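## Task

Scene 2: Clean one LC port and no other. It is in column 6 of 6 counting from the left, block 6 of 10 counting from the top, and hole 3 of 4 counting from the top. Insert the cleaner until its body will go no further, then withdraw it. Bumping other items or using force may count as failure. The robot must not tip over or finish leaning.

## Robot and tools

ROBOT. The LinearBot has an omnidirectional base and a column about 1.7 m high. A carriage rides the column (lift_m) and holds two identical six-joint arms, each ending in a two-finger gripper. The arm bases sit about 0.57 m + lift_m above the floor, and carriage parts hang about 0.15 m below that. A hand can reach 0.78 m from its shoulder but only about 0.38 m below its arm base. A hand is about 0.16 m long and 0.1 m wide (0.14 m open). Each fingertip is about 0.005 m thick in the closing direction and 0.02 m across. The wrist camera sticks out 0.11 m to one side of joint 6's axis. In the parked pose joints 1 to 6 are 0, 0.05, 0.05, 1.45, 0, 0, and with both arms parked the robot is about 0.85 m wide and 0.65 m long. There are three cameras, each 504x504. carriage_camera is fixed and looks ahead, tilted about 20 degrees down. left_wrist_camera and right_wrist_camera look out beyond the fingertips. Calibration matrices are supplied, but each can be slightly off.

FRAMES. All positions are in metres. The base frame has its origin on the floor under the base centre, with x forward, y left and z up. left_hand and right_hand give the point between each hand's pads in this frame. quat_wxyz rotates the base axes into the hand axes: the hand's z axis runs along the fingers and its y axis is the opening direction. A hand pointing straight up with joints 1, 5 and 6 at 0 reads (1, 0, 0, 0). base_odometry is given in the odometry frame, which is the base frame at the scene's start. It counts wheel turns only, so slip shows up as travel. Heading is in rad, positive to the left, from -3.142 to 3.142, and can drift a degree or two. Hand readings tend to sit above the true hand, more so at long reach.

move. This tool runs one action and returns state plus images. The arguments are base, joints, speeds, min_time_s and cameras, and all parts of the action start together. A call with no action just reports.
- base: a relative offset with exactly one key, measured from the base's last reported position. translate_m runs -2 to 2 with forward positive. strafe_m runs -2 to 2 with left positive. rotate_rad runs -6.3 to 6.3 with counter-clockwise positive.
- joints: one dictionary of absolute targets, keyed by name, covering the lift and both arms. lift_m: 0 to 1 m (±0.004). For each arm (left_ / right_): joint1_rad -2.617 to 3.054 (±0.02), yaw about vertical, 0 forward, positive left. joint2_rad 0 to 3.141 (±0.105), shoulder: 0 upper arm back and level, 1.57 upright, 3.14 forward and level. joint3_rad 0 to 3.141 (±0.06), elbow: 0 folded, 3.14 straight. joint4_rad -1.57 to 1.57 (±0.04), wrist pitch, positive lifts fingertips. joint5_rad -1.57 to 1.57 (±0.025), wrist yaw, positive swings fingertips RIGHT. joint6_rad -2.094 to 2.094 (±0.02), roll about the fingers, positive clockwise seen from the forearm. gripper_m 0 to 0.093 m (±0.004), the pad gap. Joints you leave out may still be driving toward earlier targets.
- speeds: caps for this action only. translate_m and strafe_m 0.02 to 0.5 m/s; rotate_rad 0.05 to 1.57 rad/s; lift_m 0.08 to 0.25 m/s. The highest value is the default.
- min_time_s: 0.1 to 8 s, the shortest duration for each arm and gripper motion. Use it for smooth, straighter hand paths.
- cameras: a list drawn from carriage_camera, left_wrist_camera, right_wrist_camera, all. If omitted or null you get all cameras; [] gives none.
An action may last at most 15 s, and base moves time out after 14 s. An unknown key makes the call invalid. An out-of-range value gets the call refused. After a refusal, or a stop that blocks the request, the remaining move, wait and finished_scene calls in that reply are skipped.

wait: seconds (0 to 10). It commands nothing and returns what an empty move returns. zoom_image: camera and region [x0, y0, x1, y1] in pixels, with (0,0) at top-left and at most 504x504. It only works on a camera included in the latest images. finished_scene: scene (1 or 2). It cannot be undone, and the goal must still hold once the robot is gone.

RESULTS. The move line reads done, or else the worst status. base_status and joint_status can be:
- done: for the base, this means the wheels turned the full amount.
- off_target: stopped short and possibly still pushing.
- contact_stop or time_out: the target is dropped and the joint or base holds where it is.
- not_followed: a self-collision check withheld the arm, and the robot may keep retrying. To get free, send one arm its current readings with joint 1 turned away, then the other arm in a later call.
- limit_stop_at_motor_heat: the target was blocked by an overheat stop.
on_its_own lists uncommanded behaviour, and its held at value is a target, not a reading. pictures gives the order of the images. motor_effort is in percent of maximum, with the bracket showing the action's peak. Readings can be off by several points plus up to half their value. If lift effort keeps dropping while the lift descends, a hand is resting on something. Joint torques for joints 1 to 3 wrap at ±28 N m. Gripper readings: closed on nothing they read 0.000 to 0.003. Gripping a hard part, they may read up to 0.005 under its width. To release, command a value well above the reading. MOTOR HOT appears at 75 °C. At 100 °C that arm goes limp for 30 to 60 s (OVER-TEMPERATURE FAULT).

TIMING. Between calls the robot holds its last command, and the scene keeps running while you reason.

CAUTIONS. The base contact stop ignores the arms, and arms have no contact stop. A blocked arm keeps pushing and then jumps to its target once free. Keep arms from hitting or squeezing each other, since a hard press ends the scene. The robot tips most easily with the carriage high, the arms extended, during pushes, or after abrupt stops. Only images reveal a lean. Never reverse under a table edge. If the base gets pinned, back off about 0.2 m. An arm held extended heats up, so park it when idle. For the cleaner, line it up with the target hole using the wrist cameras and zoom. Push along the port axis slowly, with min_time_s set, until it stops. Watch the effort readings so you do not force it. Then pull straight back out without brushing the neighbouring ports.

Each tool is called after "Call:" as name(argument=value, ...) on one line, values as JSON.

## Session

Call:
move()

Call:
zoom_image(camera="right_wrist_camera", region=[150, 0, 350, 200])

Call:
zoom_image(camera="carriage_camera", region=[270, 120, 400, 260])

Call:
zoom_image(camera="left_wrist_camera", region=[200, 0, 420, 230])

Scene clock: 0.00 s.
Joint torques (N m): no reading
base_odometry: x=+0.000 y=+0.000 heading=+0.000
base_status: not commanded
joint_positions: lift_m=+0.252 left_joint1_rad=-0.573 left_joint2_rad=+1.236 left_joint3_rad=+0.860 left_joint4_rad=+0.569 left_joint5_rad=+0.207 left_joint6_rad=-0.038 left_gripper_m=+0.09396 right_joint1_rad=-0.173 right_joint2_rad=+1.537 right_joint3_rad=+1.063 right_joint4_rad=+0.443 right_joint5_rad=-0.197 right_joint6_rad=-0.007 right_gripper_m=+0.01656
joint_status: not commanded
motor_effort: lift_m=+34 drive_wheels=+0
left_hand: x=+0.5499 y=+0.0601 z=+1.2154 quat_wxyz=(+0.713, +0.244, +0.589, -0.293) (m; base frame)
right_hand: x=+0.7125 y=-0.3706 z=+1.1516 quat_wxyz=(+0.696, -0.009, +0.718, +0.008) (m; base frame)
pictures: carriage_camera, left_wrist_camera, right_wrist_camera
camera_calibration:
left_wrist_camera: T_world_to_cam=[[-0.683336, -0.729448, -0.0309404, 0.463023], [-0.30751, 0.325989, -0.893963, 1.23811], [0.662186, -0.601362, -0.447072, 0.337923], [0, 0, 0, 1]] pos_world=[0.473365, 0.137354, 1.27223]
right_wrist_camera: T_world_to_cam=[[-0.0265738, -0.999562, 0.0130161, -0.375065], [-0.567926, 0.00438072, -0.823068, 1.36022], [0.82265, -0.0292643, -0.567794, 0.177193], [0, 0, 0, 1]] pos_world=[0.616768, -0.375674, 1.22504]

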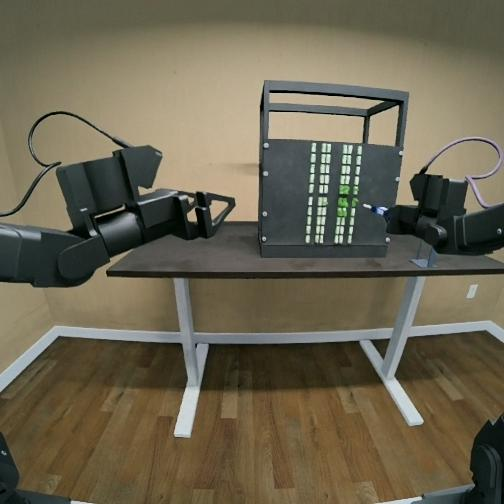

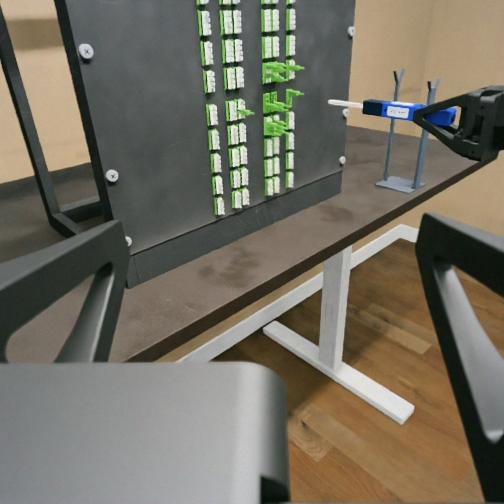

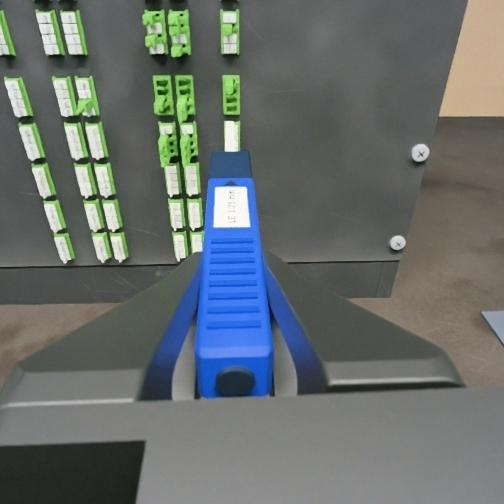

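Scaled by 2.520.

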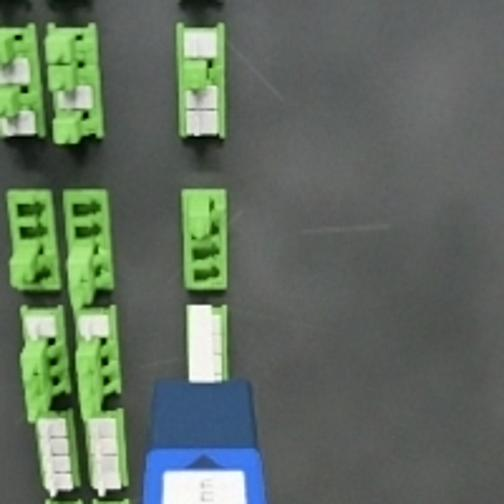

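Scaled by 3.600.

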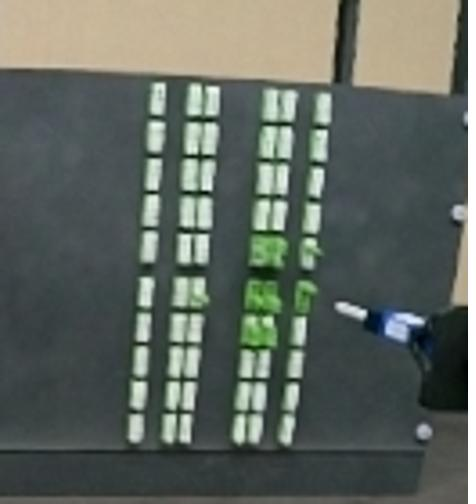

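Scaled by 2.191.

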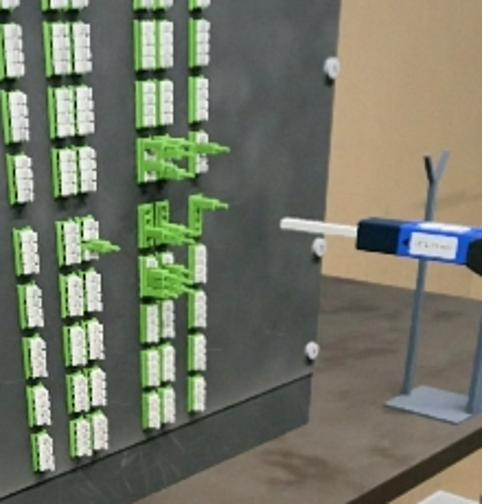

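Call:
zoom_image(camera="right_wrist_camera", region=[0, 50, 504, 320])

Call:
zoom_image(camera="right_wrist_camera", region=[190, 60, 270, 160])

Call:
zoom_image(camera="right_wrist_camera", region=[160, 150, 310, 410])

Scaled by 1.000.

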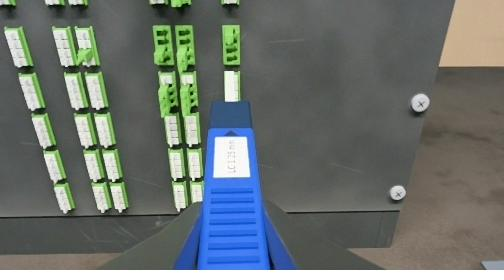

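Scaled by 5.040.

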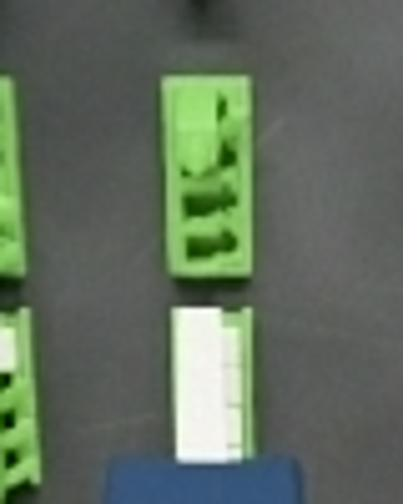

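Scaled by 1.938.

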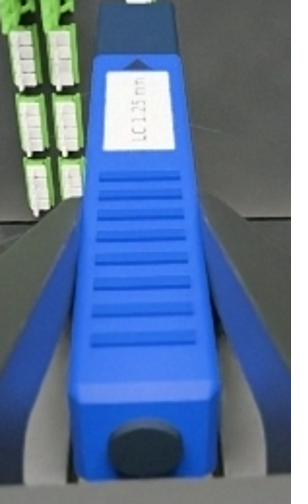

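Call:
move(base={"translate_m":0.025}, joints={"right_joint4_rad":0.478,"right_joint5_rad":-0.162,"lift_m":0.243}, speeds={"translate_m":0.03,"lift_m":0.08}, min_time_s=1)

Call:
zoom_image(camera="right_wrist_camera", region=[190, 70, 270, 170])

Call:
zoom_image(camera="left_wrist_camera", region=[270, 40, 390, 150])

Call:
zoom_image(camera="carriage_camera", region=[330, 180, 380, 230])

Scene clock: 2.93 s.
Joint torques (N m): left_arm=[0.12 -6.06 7.38 2.42 0 0.12] | right_arm=[-0.06 -7.94 6.76 2.21 0.05 0.06]
move: done
base_odometry: x=+0.025 y=+0.000 heading=-0.001
base_status: done
joint_positions: lift_m=+0.243 left_joint1_rad=-0.573 left_joint2_rad=+1.236 left_joint3_rad=+0.860 left_joint4_rad=+0.568 left_joint5_rad=+0.206 left_joint6_rad=-0.038 left_gripper_m=+0.09396 right_joint1_rad=-0.173 right_joint2_rad=+1.539 right_joint3_rad=+1.063 right_joint4_rad=+0.460 right_joint5_rad=-0.170 right_joint6_rad=-0.007 right_gripper_m=+0.01656
joint_status: all done
motor_effort: lift_m=+29(30) drive_wheels=-4(8)
left_hand: x=+0.5500 y=+0.0602 z=+1.2063 quat_wxyz=(+0.712, +0.244, +0.589, -0.293) (m; base frame)
right_hand: x=+0.7129 y=-0.3753 z=+1.1459 quat_wxyz=(+0.702, +0.000, +0.713, -0.003) (m; base frame)
pictures: carriage_camera, left_wrist_camera, right_wrist_camera
camera_calibration:
carriage_camera: T_world_to_cam=[[-0.0328342, -0.999455, 0.00330495, 0.00364479], [-0.338512, 0.0080094, -0.940928, 1.2111], [0.940389, -0.0320134, -0.33859, 0.308823], [0, 0, 0, 1]] pos_world=[0.119677, 0.00382911, 1.24411]
left_wrist_camera: T_world_to_cam=[[-0.682777, -0.729984, -0.0306588, 0.462264], [-0.308462, 0.326045, -0.893614, 1.23001], [0.662319, -0.600682, -0.447788, 0.334536], [0, 0, 0, 1]] pos_world=[0.473465, 0.137355, 1.26313]
right_wrist_camera: T_world_to_cam=[[-0.0538787, -0.998424, 0.0157159, -0.362926], [-0.555278, 0.0168765, -0.831494, 1.36117], [0.829918, -0.0535265, -0.555312, 0.144835], [0, 0, 0, 1]] pos_world=[0.616074, -0.377573, 1.21794]

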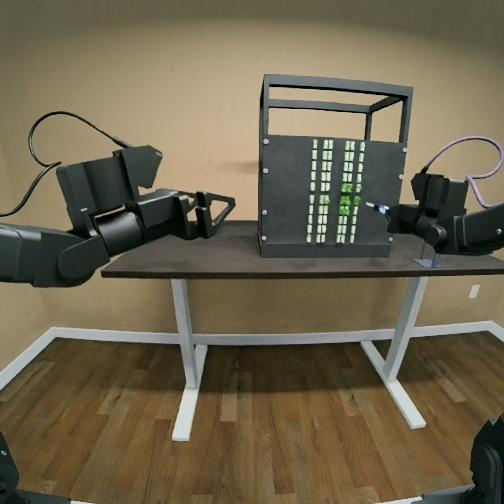

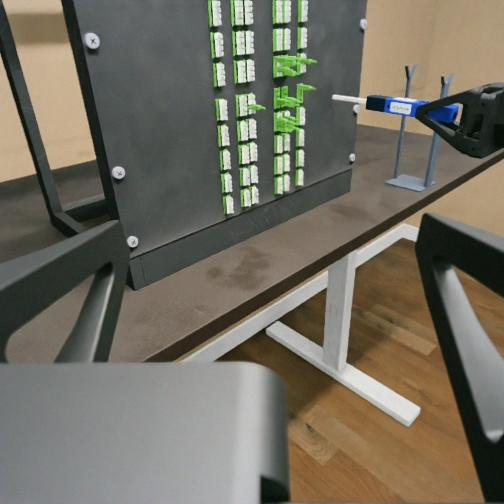

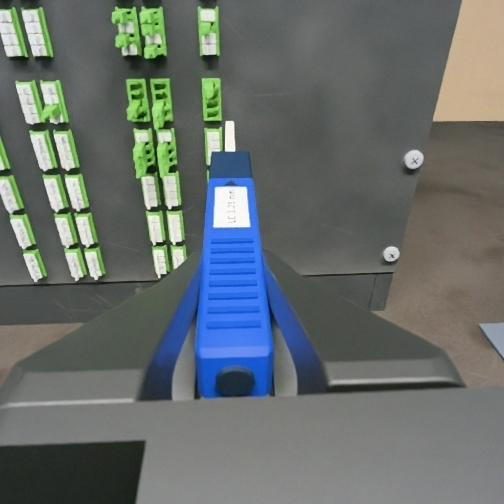

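Scaled by 5.040.

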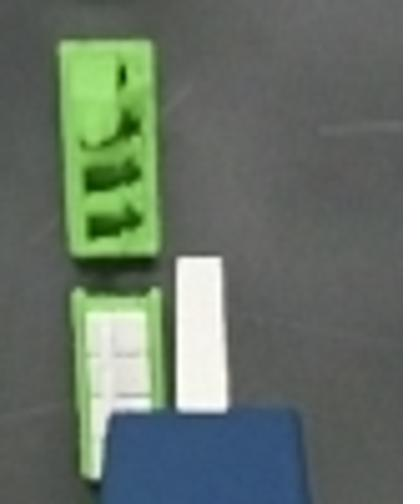

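Scaled by 4.200.

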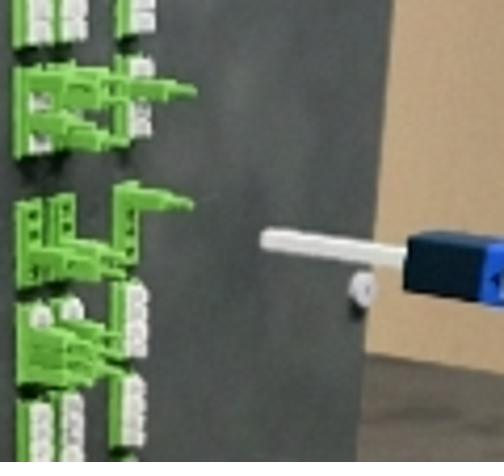

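Scaled by 10.080.

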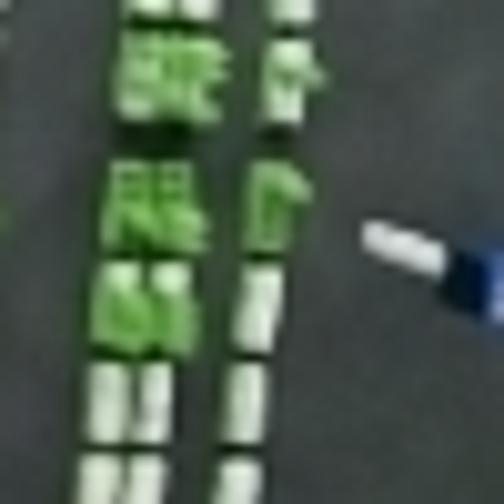

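Call:
move(base={"strafe_m":0.0125}, speeds={"strafe_m":0.03}, cameras=[])

Call:
move(base={"translate_m":0.024}, speeds={"translate_m":0.03})

Call:
zoom_image(camera="right_wrist_camera", region=[200, 90, 260, 160])

Call:
zoom_image(camera="left_wrist_camera", region=[290, 60, 370, 130])

Scene clock: 4.10 s.
Joint torques (N m): left_arm=[-0.01 -6.06 7.46 2.42 0.05 0.12] | right_arm=[-0.06 -7.95 6.78 2.21 0.02 0.07]
move: done
base_odometry: x=+0.025 y=+0.012 heading=-0.001
base_status: done
joint_positions: lift_m=+0.243 left_joint1_rad=-0.573 left_joint2_rad=+1.236 left_joint3_rad=+0.860 left_joint4_rad=+0.568 left_joint5_rad=+0.205 left_joint6_rad=-0.038 left_gripper_m=+0.09396 right_joint1_rad=-0.173 right_joint2_rad=+1.539 right_joint3_rad=+1.063 right_joint4_rad=+0.461 right_joint5_rad=-0.166 right_joint6_rad=-0.007 right_gripper_m=+0.01656
joint_status: not commanded
motor_effort: lift_m=+30(30) drive_wheels=-6(9)
left_hand: x=+0.5499 y=+0.0600 z=+1.2063 quat_wxyz=(+0.712, +0.244, +0.589, -0.293) (m; base frame)
right_hand: x=+0.7129 y=-0.3760 z=+1.1462 quat_wxyz=(+0.702, +0.001, +0.712, -0.004) (m; base frame)
pictures: none
No camera images: "cameras" was empty.

Scene clock: 5.40 s.
Joint torques (N m): left_arm=[0.14 -6 7.36 2.42 0.01 0.12] | right_arm=[-0.08 -7.92 6.82 2.16 0 0.06]
move: done
base_odometry: x=+0.049 y=+0.012 heading=-0.002
base_status: done
joint_positions: lift_m=+0.243 left_joint1_rad=-0.574 left_joint2_rad=+1.236 left_joint3_rad=+0.860 left_joint4_rad=+0.568 left_joint5_rad=+0.206 left_joint6_rad=-0.038 left_gripper_m=+0.09396 right_joint1_rad=-0.173 right_joint2_rad=+1.539 right_joint3_rad=+1.063 right_joint4_rad=+0.465 right_joint5_rad=-0.165 right_joint6_rad=-0.007 right_gripper_m=+0.01656
joint_status: not commanded
motor_effort: lift_m=+29(30) drive_wheels=+8(10)
left_hand: x=+0.5497 y=+0.0598 z=+1.2063 quat_wxyz=(+0.712, +0.244, +0.589, -0.293) (m; base frame)
right_hand: x=+0.7129 y=-0.3761 z=+1.1472 quat_wxyz=(+0.703, +0.001, +0.711, -0.005) (m; base frame)
pictures: carriage_camera, left_wrist_camera, right_wrist_camera
camera_calibration:
carriage_camera: T_world_to_cam=[[-0.0328342, -0.999455, 0.00330495, 0.00364479], [-0.338512, 0.0080094, -0.940928, 1.2111], [0.940389, -0.0320134, -0.33859, 0.308823], [0, 0, 0, 1]] pos_world=[0.119677, 0.00382911, 1.24411]
left_wrist_camera: T_world_to_cam=[[-0.683401, -0.729401, -0.0306117, 0.462064], [-0.308203, 0.326269, -0.893621, 1.2299], [0.661796, -0.601267, -0.447776, 0.3348], [0, 0, 0, 1]] pos_world=[0.473265, 0.137054, 1.26313]
right_wrist_camera: T_world_to_cam=[[-0.058529, -0.998152, 0.0163616, -0.361081], [-0.550812, 0.0186204, -0.834422, 1.36311], [0.832575, -0.05785, -0.550884, 0.136915], [0, 0, 0, 1]] pos_world=[0.615691, -0.377875, 1.21874]

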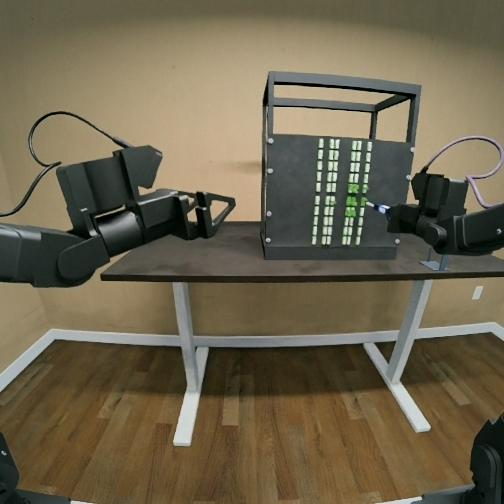

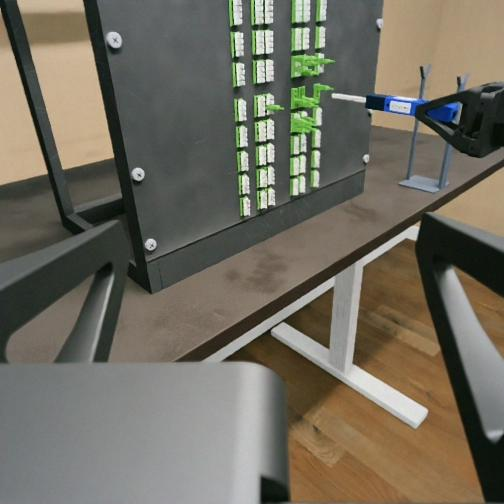

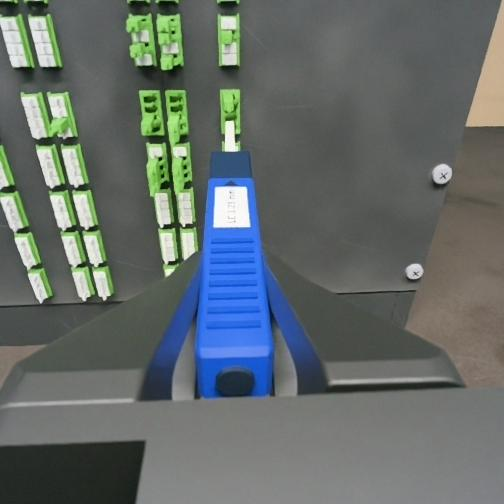

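Scaled by 7.200.

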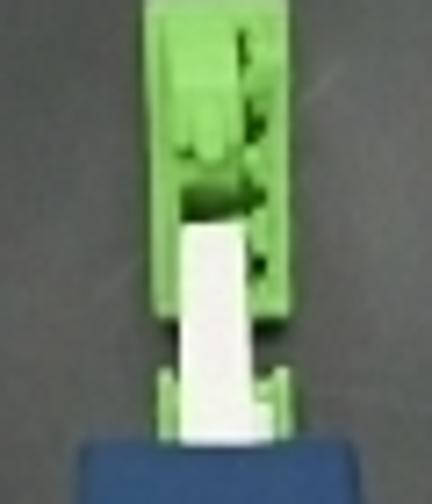

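Scaled by 6.300.

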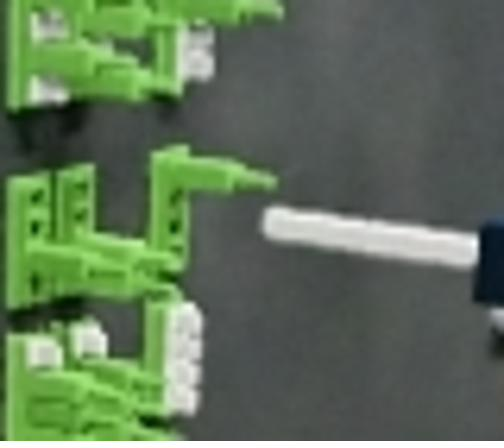

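Call:
move(base={"translate_m":0.011}, joints={"lift_m":0.2405}, speeds={"translate_m":0.03,"lift_m":0.08})

Call:
zoom_image(camera="right_wrist_camera", region=[200, 90, 260, 160])

Call:
zoom_image(camera="left_wrist_camera", region=[290, 60, 370, 130])

Scene clock: 6.63 s.
Joint torques (N m): left_arm=[0.13 -6.17 7.38 2.4 0.04 0.12] | right_arm=[-0.08 -7.92 6.76 2.12 0 0.06]
move: done
base_odometry: x=+0.060 y=+0.012 heading=-0.002
base_status: done
joint_positions: lift_m=+0.241 left_joint1_rad=-0.573 left_joint2_rad=+1.236 left_joint3_rad=+0.860 left_joint4_rad=+0.569 left_joint5_rad=+0.205 left_joint6_rad=-0.038 left_gripper_m=+0.09396 right_joint1_rad=-0.173 right_joint2_rad=+1.539 right_joint3_rad=+1.063 right_joint4_rad=+0.469 right_joint5_rad=-0.165 right_joint6_rad=-0.007 right_gripper_m=+0.01656
joint_status: all done
motor_effort: lift_m=+28(28) drive_wheels=+7(14)
left_hand: x=+0.5499 y=+0.0601 z=+1.2042 quat_wxyz=(+0.713, +0.243, +0.589, -0.293) (m; base frame)
right_hand: x=+0.7129 y=-0.3761 z=+1.1458 quat_wxyz=(+0.705, +0.001, +0.709, -0.005) (m; base frame)
pictures: carriage_camera, left_wrist_camera, right_wrist_camera
camera_calibration:
carriage_camera: T_world_to_cam=[[-0.0328342, -0.999455, 0.00330495, 0.0036524], [-0.338512, 0.0080094, -0.940928, 1.20893], [0.940389, -0.0320134, -0.33859, 0.308045], [0, 0, 0, 1]] pos_world=[0.119677, 0.00382911, 1.24181]
left_wrist_camera: T_world_to_cam=[[-0.682541, -0.730202, -0.0306845, 0.461939], [-0.307727, 0.325216, -0.894169, 1.22848], [0.662904, -0.600865, -0.446676, 0.331971], [0, 0, 0, 1]] pos_world=[0.473265, 0.137256, 1.26093]
right_wrist_camera: T_world_to_cam=[[-0.0585859, -0.99814, 0.016862, -0.361542], [-0.547707, 0.0180168, -0.836476, 1.36181], [0.834616, -0.0582411, -0.547744, 0.130936], [0, 0, 0, 1]] pos_world=[0.615412, -0.377779, 1.21694]

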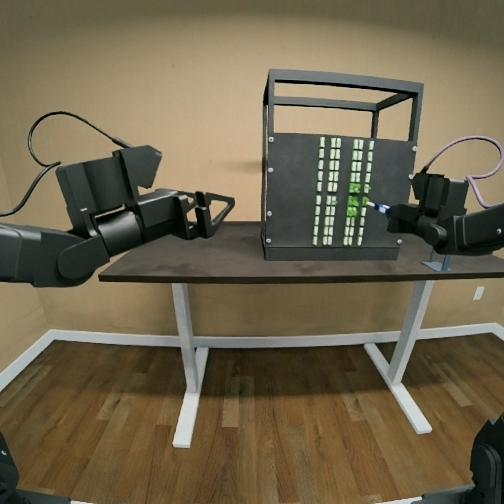

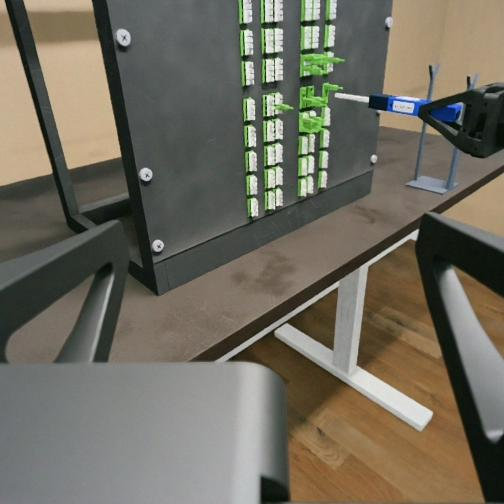

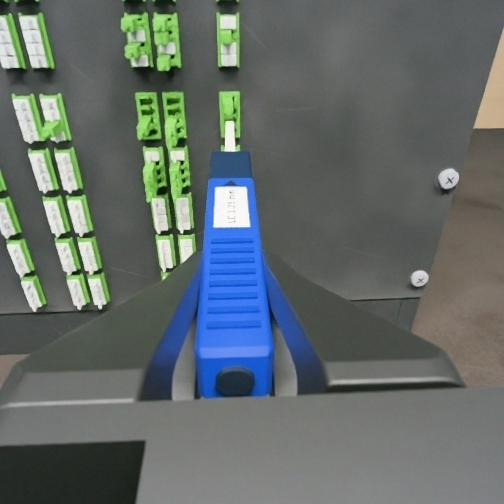

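Scaled by 7.200.

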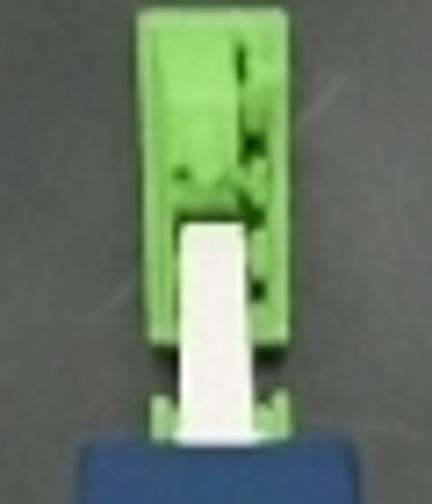

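Scaled by 6.300.

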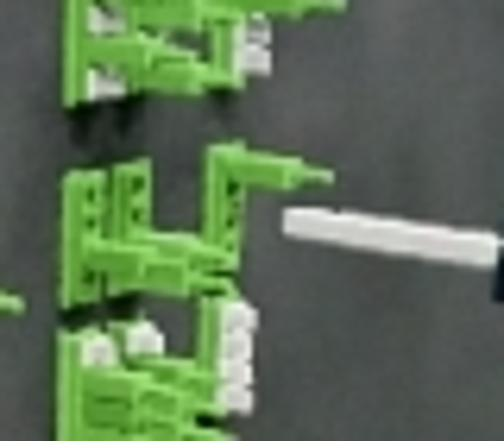

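Call:
move(base={"translate_m":0.008}, joints={"lift_m":0.2395}, speeds={"translate_m":0.03,"lift_m":0.08})

Call:
zoom_image(camera="right_wrist_camera", region=[200, 90, 260, 160])

Call:
zoom_image(camera="left_wrist_camera", region=[310, 70, 370, 120])

Scene clock: 9.07 s.
Joint torques (N m): left_arm=[0.12 -5.97 7.38 2.4 0.04 0.12] | right_arm=[-0.09 -8.03 6.72 2.1 0.01 0.07]
move: done
base_odometry: x=+0.067 y=+0.012 heading=-0.002
base_status: done
joint_positions: lift_m=+0.240 left_joint1_rad=-0.573 left_joint2_rad=+1.236 left_joint3_rad=+0.860 left_joint4_rad=+0.571 left_joint5_rad=+0.205 left_joint6_rad=-0.038 left_gripper_m=+0.09396 right_joint1_rad=-0.173 right_joint2_rad=+1.539 right_joint3_rad=+1.063 right_joint4_rad=+0.471 right_joint5_rad=-0.165 right_joint6_rad=-0.007 right_gripper_m=+0.01656
joint_status: all done
motor_effort: lift_m=+28(29) drive_wheels=+6(12)
left_hand: x=+0.5498 y=+0.0601 z=+1.2035 quat_wxyz=(+0.713, +0.243, +0.588, -0.293) (m; base frame)
right_hand: x=+0.7129 y=-0.3761 z=+1.1452 quat_wxyz=(+0.705, +0.001, +0.709, -0.005) (m; base frame)
pictures: carriage_camera, left_wrist_camera, right_wrist_camera
camera_calibration:
carriage_camera: T_world_to_cam=[[-0.0328342, -0.999455, 0.00330495, 0.0036557], [-0.338512, 0.0080094, -0.940928, 1.20799], [0.940389, -0.0320134, -0.33859, 0.307706], [0, 0, 0, 1]] pos_world=[0.119677, 0.00382911, 1.24081]
left_wrist_camera: T_world_to_cam=[[-0.682467, -0.730266, -0.030839, 0.462087], [-0.306945, 0.324635, -0.894649, 1.22802], [0.663343, -0.601102, -0.445704, 0.330341], [0, 0, 0, 1]] pos_world=[0.473164, 0.137357, 1.26013]
right_wrist_camera: T_world_to_cam=[[-0.0585786, -0.998138, 0.0169966, -0.361703], [-0.546393, 0.0178081, -0.83734, 1.36126], [0.835478, -0.058337, -0.546418, 0.128394], [0, 0, 0, 1]] pos_world=[0.615321, -0.37778, 1.21614]

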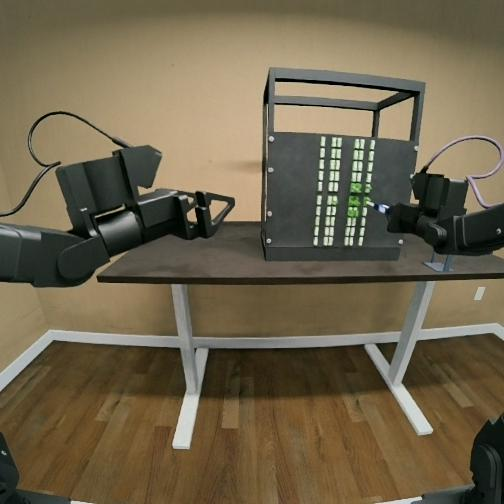

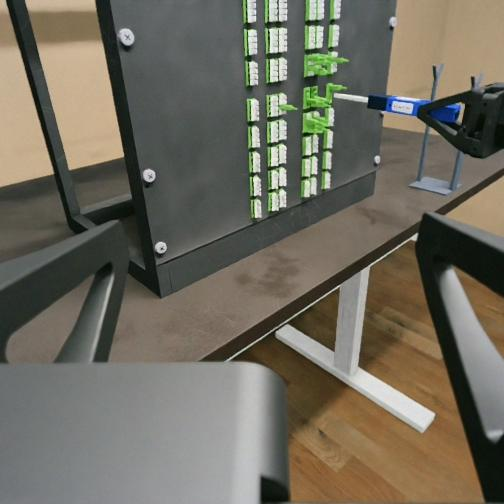

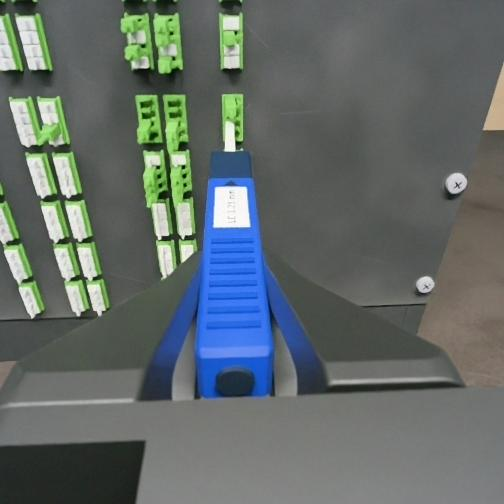

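Scaled by 7.200.

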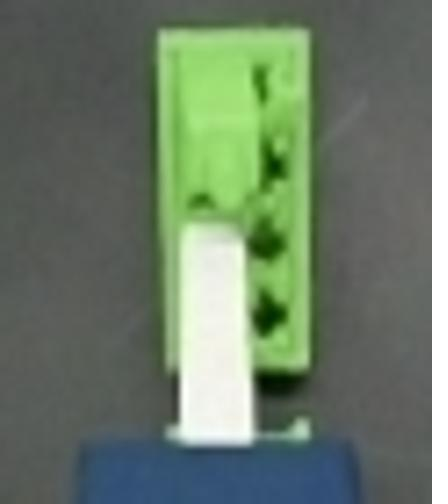

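Scaled by 8.400.

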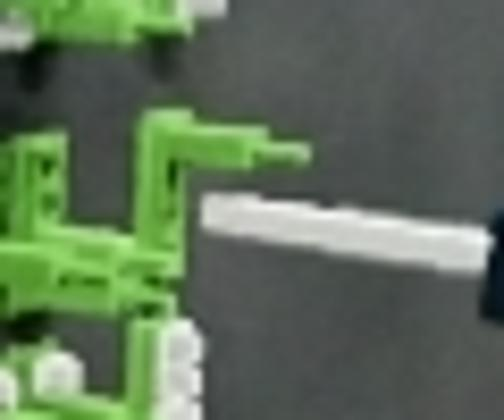

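Call:
move(base={"strafe_m":-0.001}, joints={"lift_m":0.2383}, speeds={"strafe_m":0.02,"lift_m":0.08}, cameras=["left_wrist_camera","right_wrist_camera"])

Call:
zoom_image(camera="right_wrist_camera", region=[200, 90, 260, 160])

Call:
zoom_image(camera="left_wrist_camera", region=[310, 70, 370, 120])

Scene clock: 9.90 s.
Joint torques (N m): left_arm=[0.2 -6.11 7.38 2.38 0.01 0.12] | right_arm=[-0.05 -7.94 6.79 2.1 -0.01 0.06]
move: done
base_odometry: x=+0.067 y=+0.011 heading=-0.002
base_status: done
joint_positions: lift_m=+0.239 left_joint1_rad=-0.573 left_joint2_rad=+1.236 left_joint3_rad=+0.860 left_joint4_rad=+0.571 left_joint5_rad=+0.205 left_joint6_rad=-0.038 left_gripper_m=+0.09396 right_joint1_rad=-0.174 right_joint2_rad=+1.539 right_joint3_rad=+1.063 right_joint4_rad=+0.471 right_joint5_rad=-0.164 right_joint6_rad=-0.007 right_gripper_m=+0.01656
joint_status: all done
motor_effort: lift_m=+27(29) drive_wheels=+4(7)
left_hand: x=+0.5498 y=+0.0601 z=+1.2024 quat_wxyz=(+0.713, +0.243, +0.588, -0.293) (m; base frame)
right_hand: x=+0.7129 y=-0.3767 z=+1.1442 quat_wxyz=(+0.706, +0.001, +0.709, -0.006) (m; base frame)
pictures: left_wrist_camera, right_wrist_camera
camera_calibration:
left_wrist_camera: T_world_to_cam=[[-0.68276, -0.729984, -0.0310105, 0.462366], [-0.306453, 0.32464, -0.894816, 1.22692], [0.663269, -0.601441, -0.445357, 0.329451], [0, 0, 0, 1]] pos_world=[0.473164, 0.137356, 1.25893]
right_wrist_camera: T_world_to_cam=[[-0.0605052, -0.998021, 0.0171506, -0.361046], [-0.545755, 0.0186903, -0.837736, 1.36071], [0.835758, -0.0600474, -0.545805, 0.126291], [0, 0, 0, 1]] pos_world=[0.61522, -0.37818, 1.21504]

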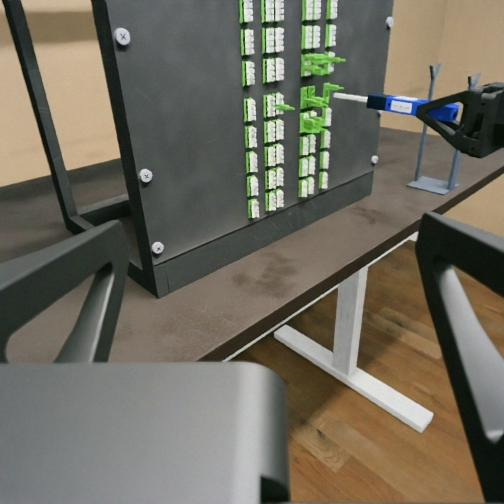

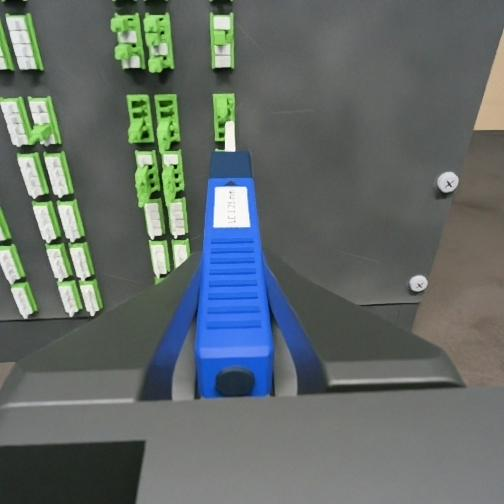

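Scaled by 7.200.

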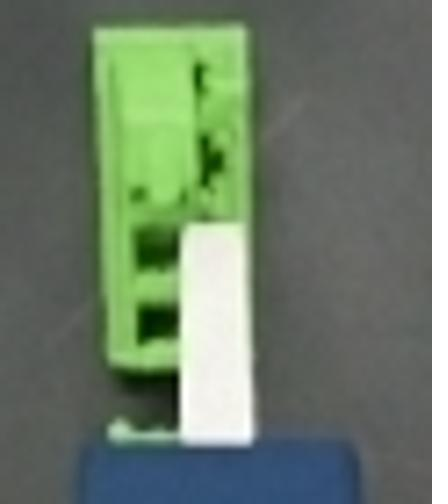

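Scaled by 8.400.

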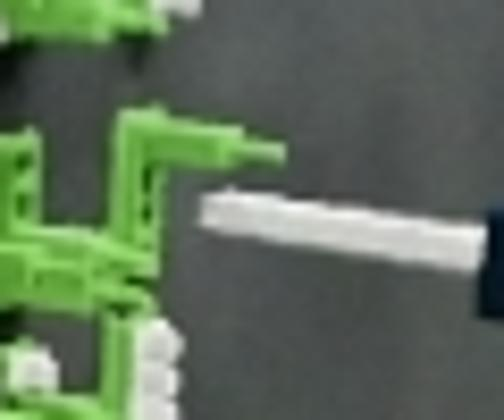

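Call:
move(base={"rotate_rad":0.0035}, speeds={"rotate_rad":0.05}, cameras=["left_wrist_camera","right_wrist_camera"])

Call:
zoom_image(camera="right_wrist_camera", region=[200, 90, 260, 160])

Call:
zoom_image(camera="left_wrist_camera", region=[310, 70, 370, 120])

Scene clock: 10.50 s.
Joint torques (N m): left_arm=[0.09 -6.08 7.38 2.38 0.01 0.12] | right_arm=[-0.13 -7.94 6.78 2.1 0.01 0.07]
move: done
base_odometry: x=+0.067 y=+0.011 heading=+0.001
base_status: done
joint_positions: lift_m=+0.239 left_joint1_rad=-0.573 left_joint2_rad=+1.236 left_joint3_rad=+0.860 left_joint4_rad=+0.571 left_joint5_rad=+0.205 left_joint6_rad=-0.038 left_gripper_m=+0.09396 right_joint1_rad=-0.173 right_joint2_rad=+1.539 right_joint3_rad=+1.063 right_joint4_rad=+0.471 right_joint5_rad=-0.164 right_joint6_rad=-0.007 right_gripper_m=+0.01656
joint_status: not commanded
motor_effort: lift_m=+27(28) drive_wheels=+5(5)
left_hand: x=+0.5498 y=+0.0601 z=+1.2025 quat_wxyz=(+0.713, +0.243, +0.588, -0.293) (m; base frame)
right_hand: x=+0.7130 y=-0.3761 z=+1.1442 quat_wxyz=(+0.706, +0.001, +0.709, -0.005) (m; base frame)
pictures: left_wrist_camera, right_wrist_camera
camera_calibration:
left_wrist_camera: T_world_to_cam=[[-0.682752, -0.729992, -0.0309983, 0.462282], [-0.306244, 0.324429, -0.894964, 1.2271], [0.663374, -0.601545, -0.44506, 0.329153], [0, 0, 0, 1]] pos_world=[0.473064, 0.137356, 1.25903]
right_wrist_camera: T_world_to_cam=[[-0.0593399, -0.998092, 0.0170895, -0.361217], [-0.545759, 0.0181032, -0.837746, 1.36049], [0.835838, -0.0590385, -0.545792, 0.126633], [0, 0, 0, 1]] pos_world=[0.615223, -0.377681, 1.21504]

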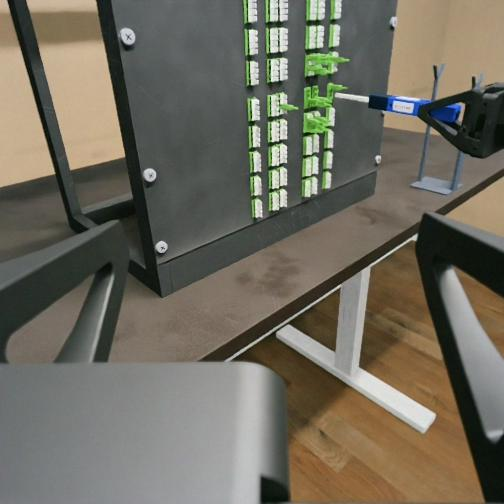

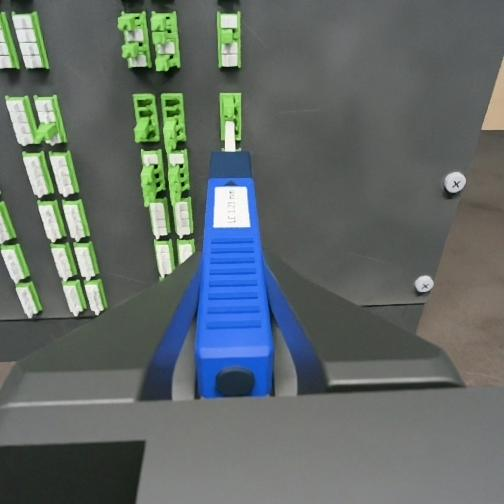

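Scaled by 7.200.

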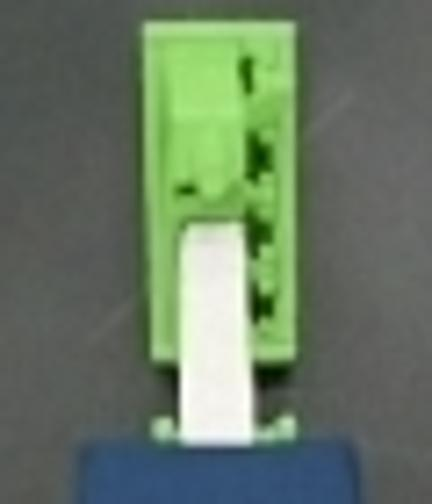

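Scaled by 8.400.

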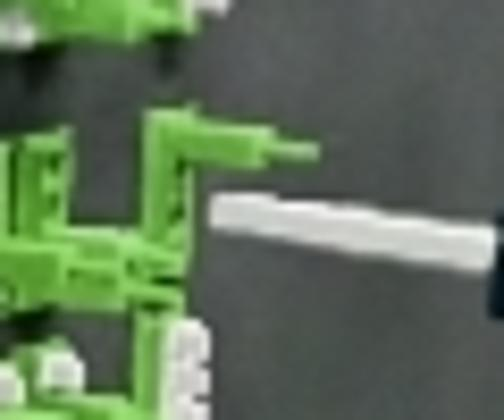

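Call:
zoom_image(camera="left_wrist_camera", region=[320, 78, 350, 112])

Call:
move(base={"translate_m":0.003}, speeds={"translate_m":0.02}, cameras=["left_wrist_camera","right_wrist_camera"])

Call:
zoom_image(camera="right_wrist_camera", region=[200, 90, 260, 160])

Call:
zoom_image(camera="left_wrist_camera", region=[320, 78, 350, 112])

Scaled by 14.824.

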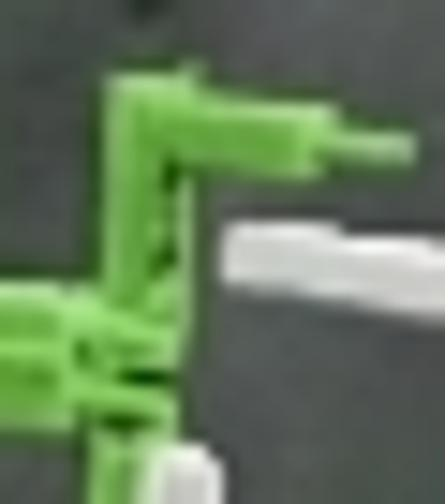

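Scene clock: 11.40 s.
Joint torques (N m): left_arm=[0.09 -6.16 7.36 2.38 0.02 0.13] | right_arm=[-0.2 -7.91 6.78 2.1 0 0.07]
move: done
base_odometry: x=+0.070 y=+0.011 heading=+0.000
base_status: done
joint_positions: lift_m=+0.239 left_joint1_rad=-0.573 left_joint2_rad=+1.236 left_joint3_rad=+0.860 left_joint4_rad=+0.572 left_joint5_rad=+0.205 left_joint6_rad=-0.038 left_gripper_m=+0.09396 right_joint1_rad=-0.173 right_joint2_rad=+1.539 right_joint3_rad=+1.063 right_joint4_rad=+0.471 right_joint5_rad=-0.164 right_joint6_rad=-0.007 right_gripper_m=+0.01656
joint_status: not commanded
motor_effort: lift_m=+27(28) drive_wheels=+6(10)
left_hand: x=+0.5498 y=+0.0601 z=+1.2026 quat_wxyz=(+0.714, +0.243, +0.588, -0.293) (m; base frame)
right_hand: x=+0.7130 y=-0.3761 z=+1.1441 quat_wxyz=(+0.705, +0.001, +0.709, -0.005) (m; base frame)
pictures: left_wrist_camera, right_wrist_camera
camera_calibration:
left_wrist_camera: T_world_to_cam=[[-0.682439, -0.730279, -0.0311166, 0.462396], [-0.306024, 0.324119, -0.895151, 1.22724], [0.663796, -0.601364, -0.444675, 0.328504], [0, 0, 0, 1]] pos_world=[0.473064, 0.137457, 1.25903]
right_wrist_camera: T_world_to_cam=[[-0.0593941, -0.998089, 0.0170313, -0.361106], [-0.546102, 0.018206, -0.837521, 1.36052], [0.83561, -0.0590446, -0.54614, 0.127113], [0, 0, 0, 1]] pos_world=[0.615321, -0.37768, 1.21504]

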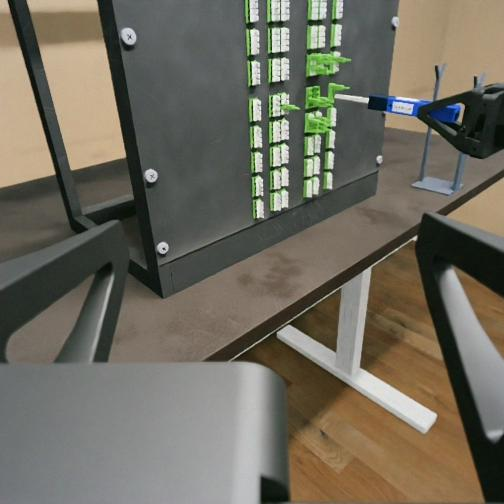

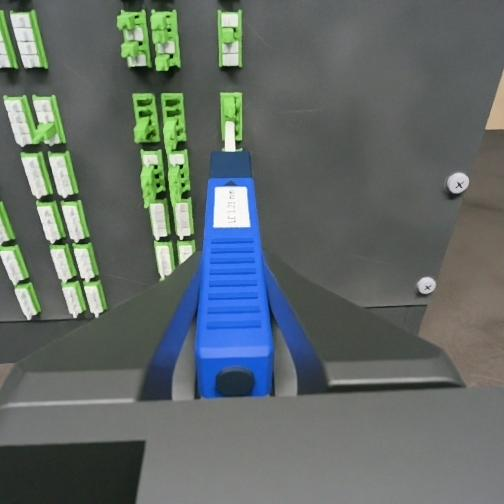

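Scaled by 7.200.

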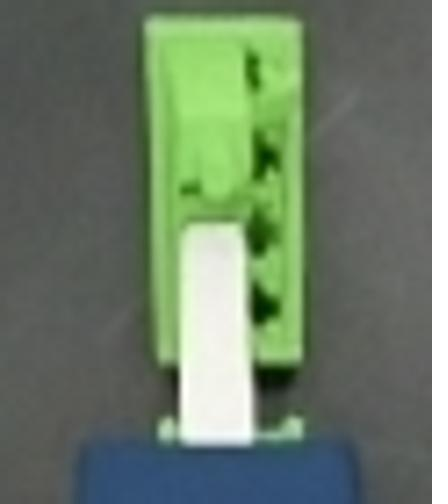

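Scaled by 14.824.

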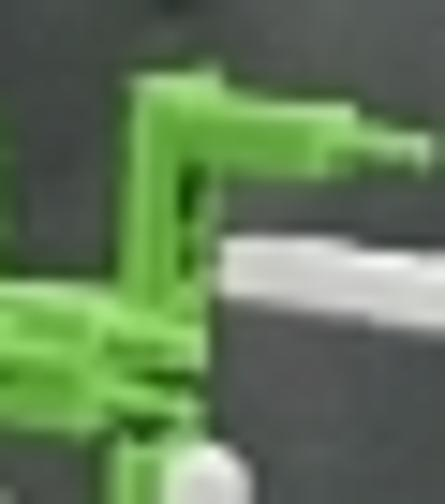

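Call:
move(joints={"lift_m":0.2389}, speeds={"lift_m":0.08}, cameras=[])

Call:
move(base={"translate_m":0.004}, speeds={"translate_m":0.02}, cameras=["left_wrist_camera","right_wrist_camera"])

Call:
zoom_image(camera="right_wrist_camera", region=[200, 90, 260, 160])

Call:
zoom_image(camera="left_wrist_camera", region=[320, 78, 350, 112])

Scene clock: 11.97 s.
Joint torques (N m): left_arm=[0.12 -6.02 7.38 2.37 0.02 0.12] | right_arm=[-0.16 -7.87 6.74 2.1 0 0.07]
move: done
base_odometry: x=+0.070 y=+0.011 heading=+0.000
base_status: not commanded
joint_positions: lift_m=+0.239 left_joint1_rad=-0.573 left_joint2_rad=+1.236 left_joint3_rad=+0.860 left_joint4_rad=+0.572 left_joint5_rad=+0.205 left_joint6_rad=-0.038 left_gripper_m=+0.09396 right_joint1_rad=-0.173 right_joint2_rad=+1.539 right_joint3_rad=+1.063 right_joint4_rad=+0.471 right_joint5_rad=-0.164 right_joint6_rad=-0.007 right_gripper_m=+0.01656
joint_status: all done
motor_effort: lift_m=+35(36) drive_wheels=+6(6)
left_hand: x=+0.5498 y=+0.0601 z=+1.2026 quat_wxyz=(+0.714, +0.243, +0.588, -0.293) (m; base frame)
right_hand: x=+0.7130 y=-0.3761 z=+1.1441 quat_wxyz=(+0.705, +0.001, +0.709, -0.005) (m; base frame)
pictures: none
No camera images: "cameras" was empty.

Scene clock: 12.57 s.
Joint torques (N m): left_arm=[0.08 -6.09 7.38 2.39 0.01 0.13] | right_arm=[-0.17 -7.97 6.75 2.11 0 0.06]
move: done
base_odometry: x=+0.074 y=+0.011 heading=+0.000
base_status: done
joint_positions: lift_m=+0.239 left_joint1_rad=-0.573 left_joint2_rad=+1.236 left_joint3_rad=+0.860 left_joint4_rad=+0.572 left_joint5_rad=+0.204 left_joint6_rad=-0.038 left_gripper_m=+0.09396 right_joint1_rad=-0.173 right_joint2_rad=+1.539 right_joint3_rad=+1.063 right_joint4_rad=+0.470 right_joint5_rad=-0.164 right_joint6_rad=-0.007 right_gripper_m=+0.01656
joint_status: not commanded
motor_effort: lift_m=+35(35) drive_wheels=+5(11)
left_hand: x=+0.5498 y=+0.0602 z=+1.2026 quat_wxyz=(+0.714, +0.243, +0.588, -0.293) (m; base frame)
right_hand: x=+0.7130 y=-0.3761 z=+1.1439 quat_wxyz=(+0.705, +0.001, +0.709, -0.005) (m; base frame)
pictures: left_wrist_camera, right_wrist_camera
camera_calibration:
left_wrist_camera: T_world_to_cam=[[-0.682164, -0.730542, -0.0309946, 0.462152], [-0.306216, 0.323917, -0.895159, 1.22746], [0.663991, -0.601154, -0.444668, 0.328419], [0, 0, 0, 1]] pos_world=[0.473064, 0.137458, 1.25913]
right_wrist_camera: T_world_to_cam=[[-0.0593499, -0.998094, 0.0169396, -0.361121], [-0.546773, 0.018306, -0.837081, 1.36036], [0.835175, -0.0589428, -0.546817, 0.128184], [0, 0, 0, 1]] pos_world=[0.615316, -0.377779, 1.21494]

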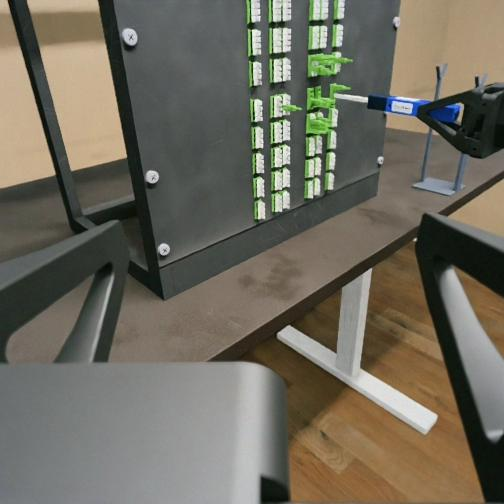

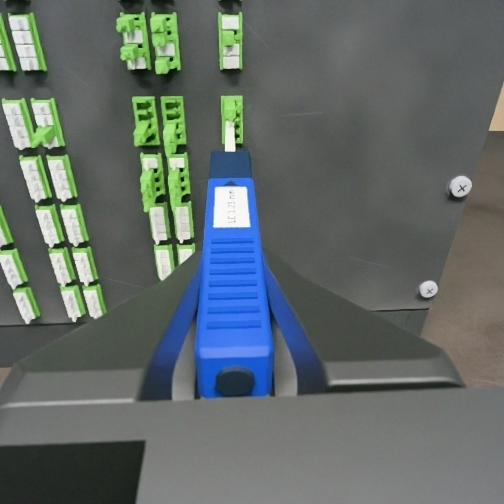

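Scaled by 7.200.

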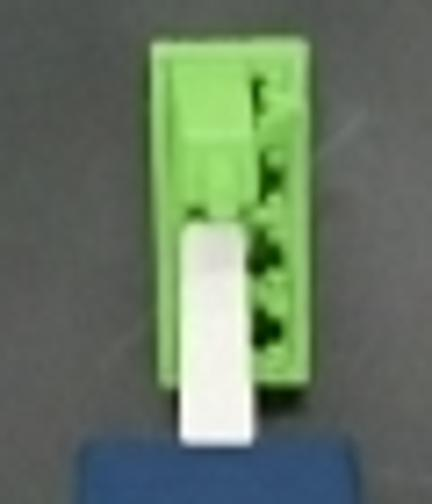

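Scaled by 14.824.

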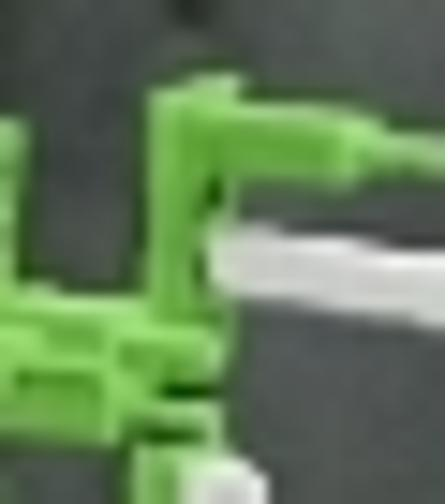

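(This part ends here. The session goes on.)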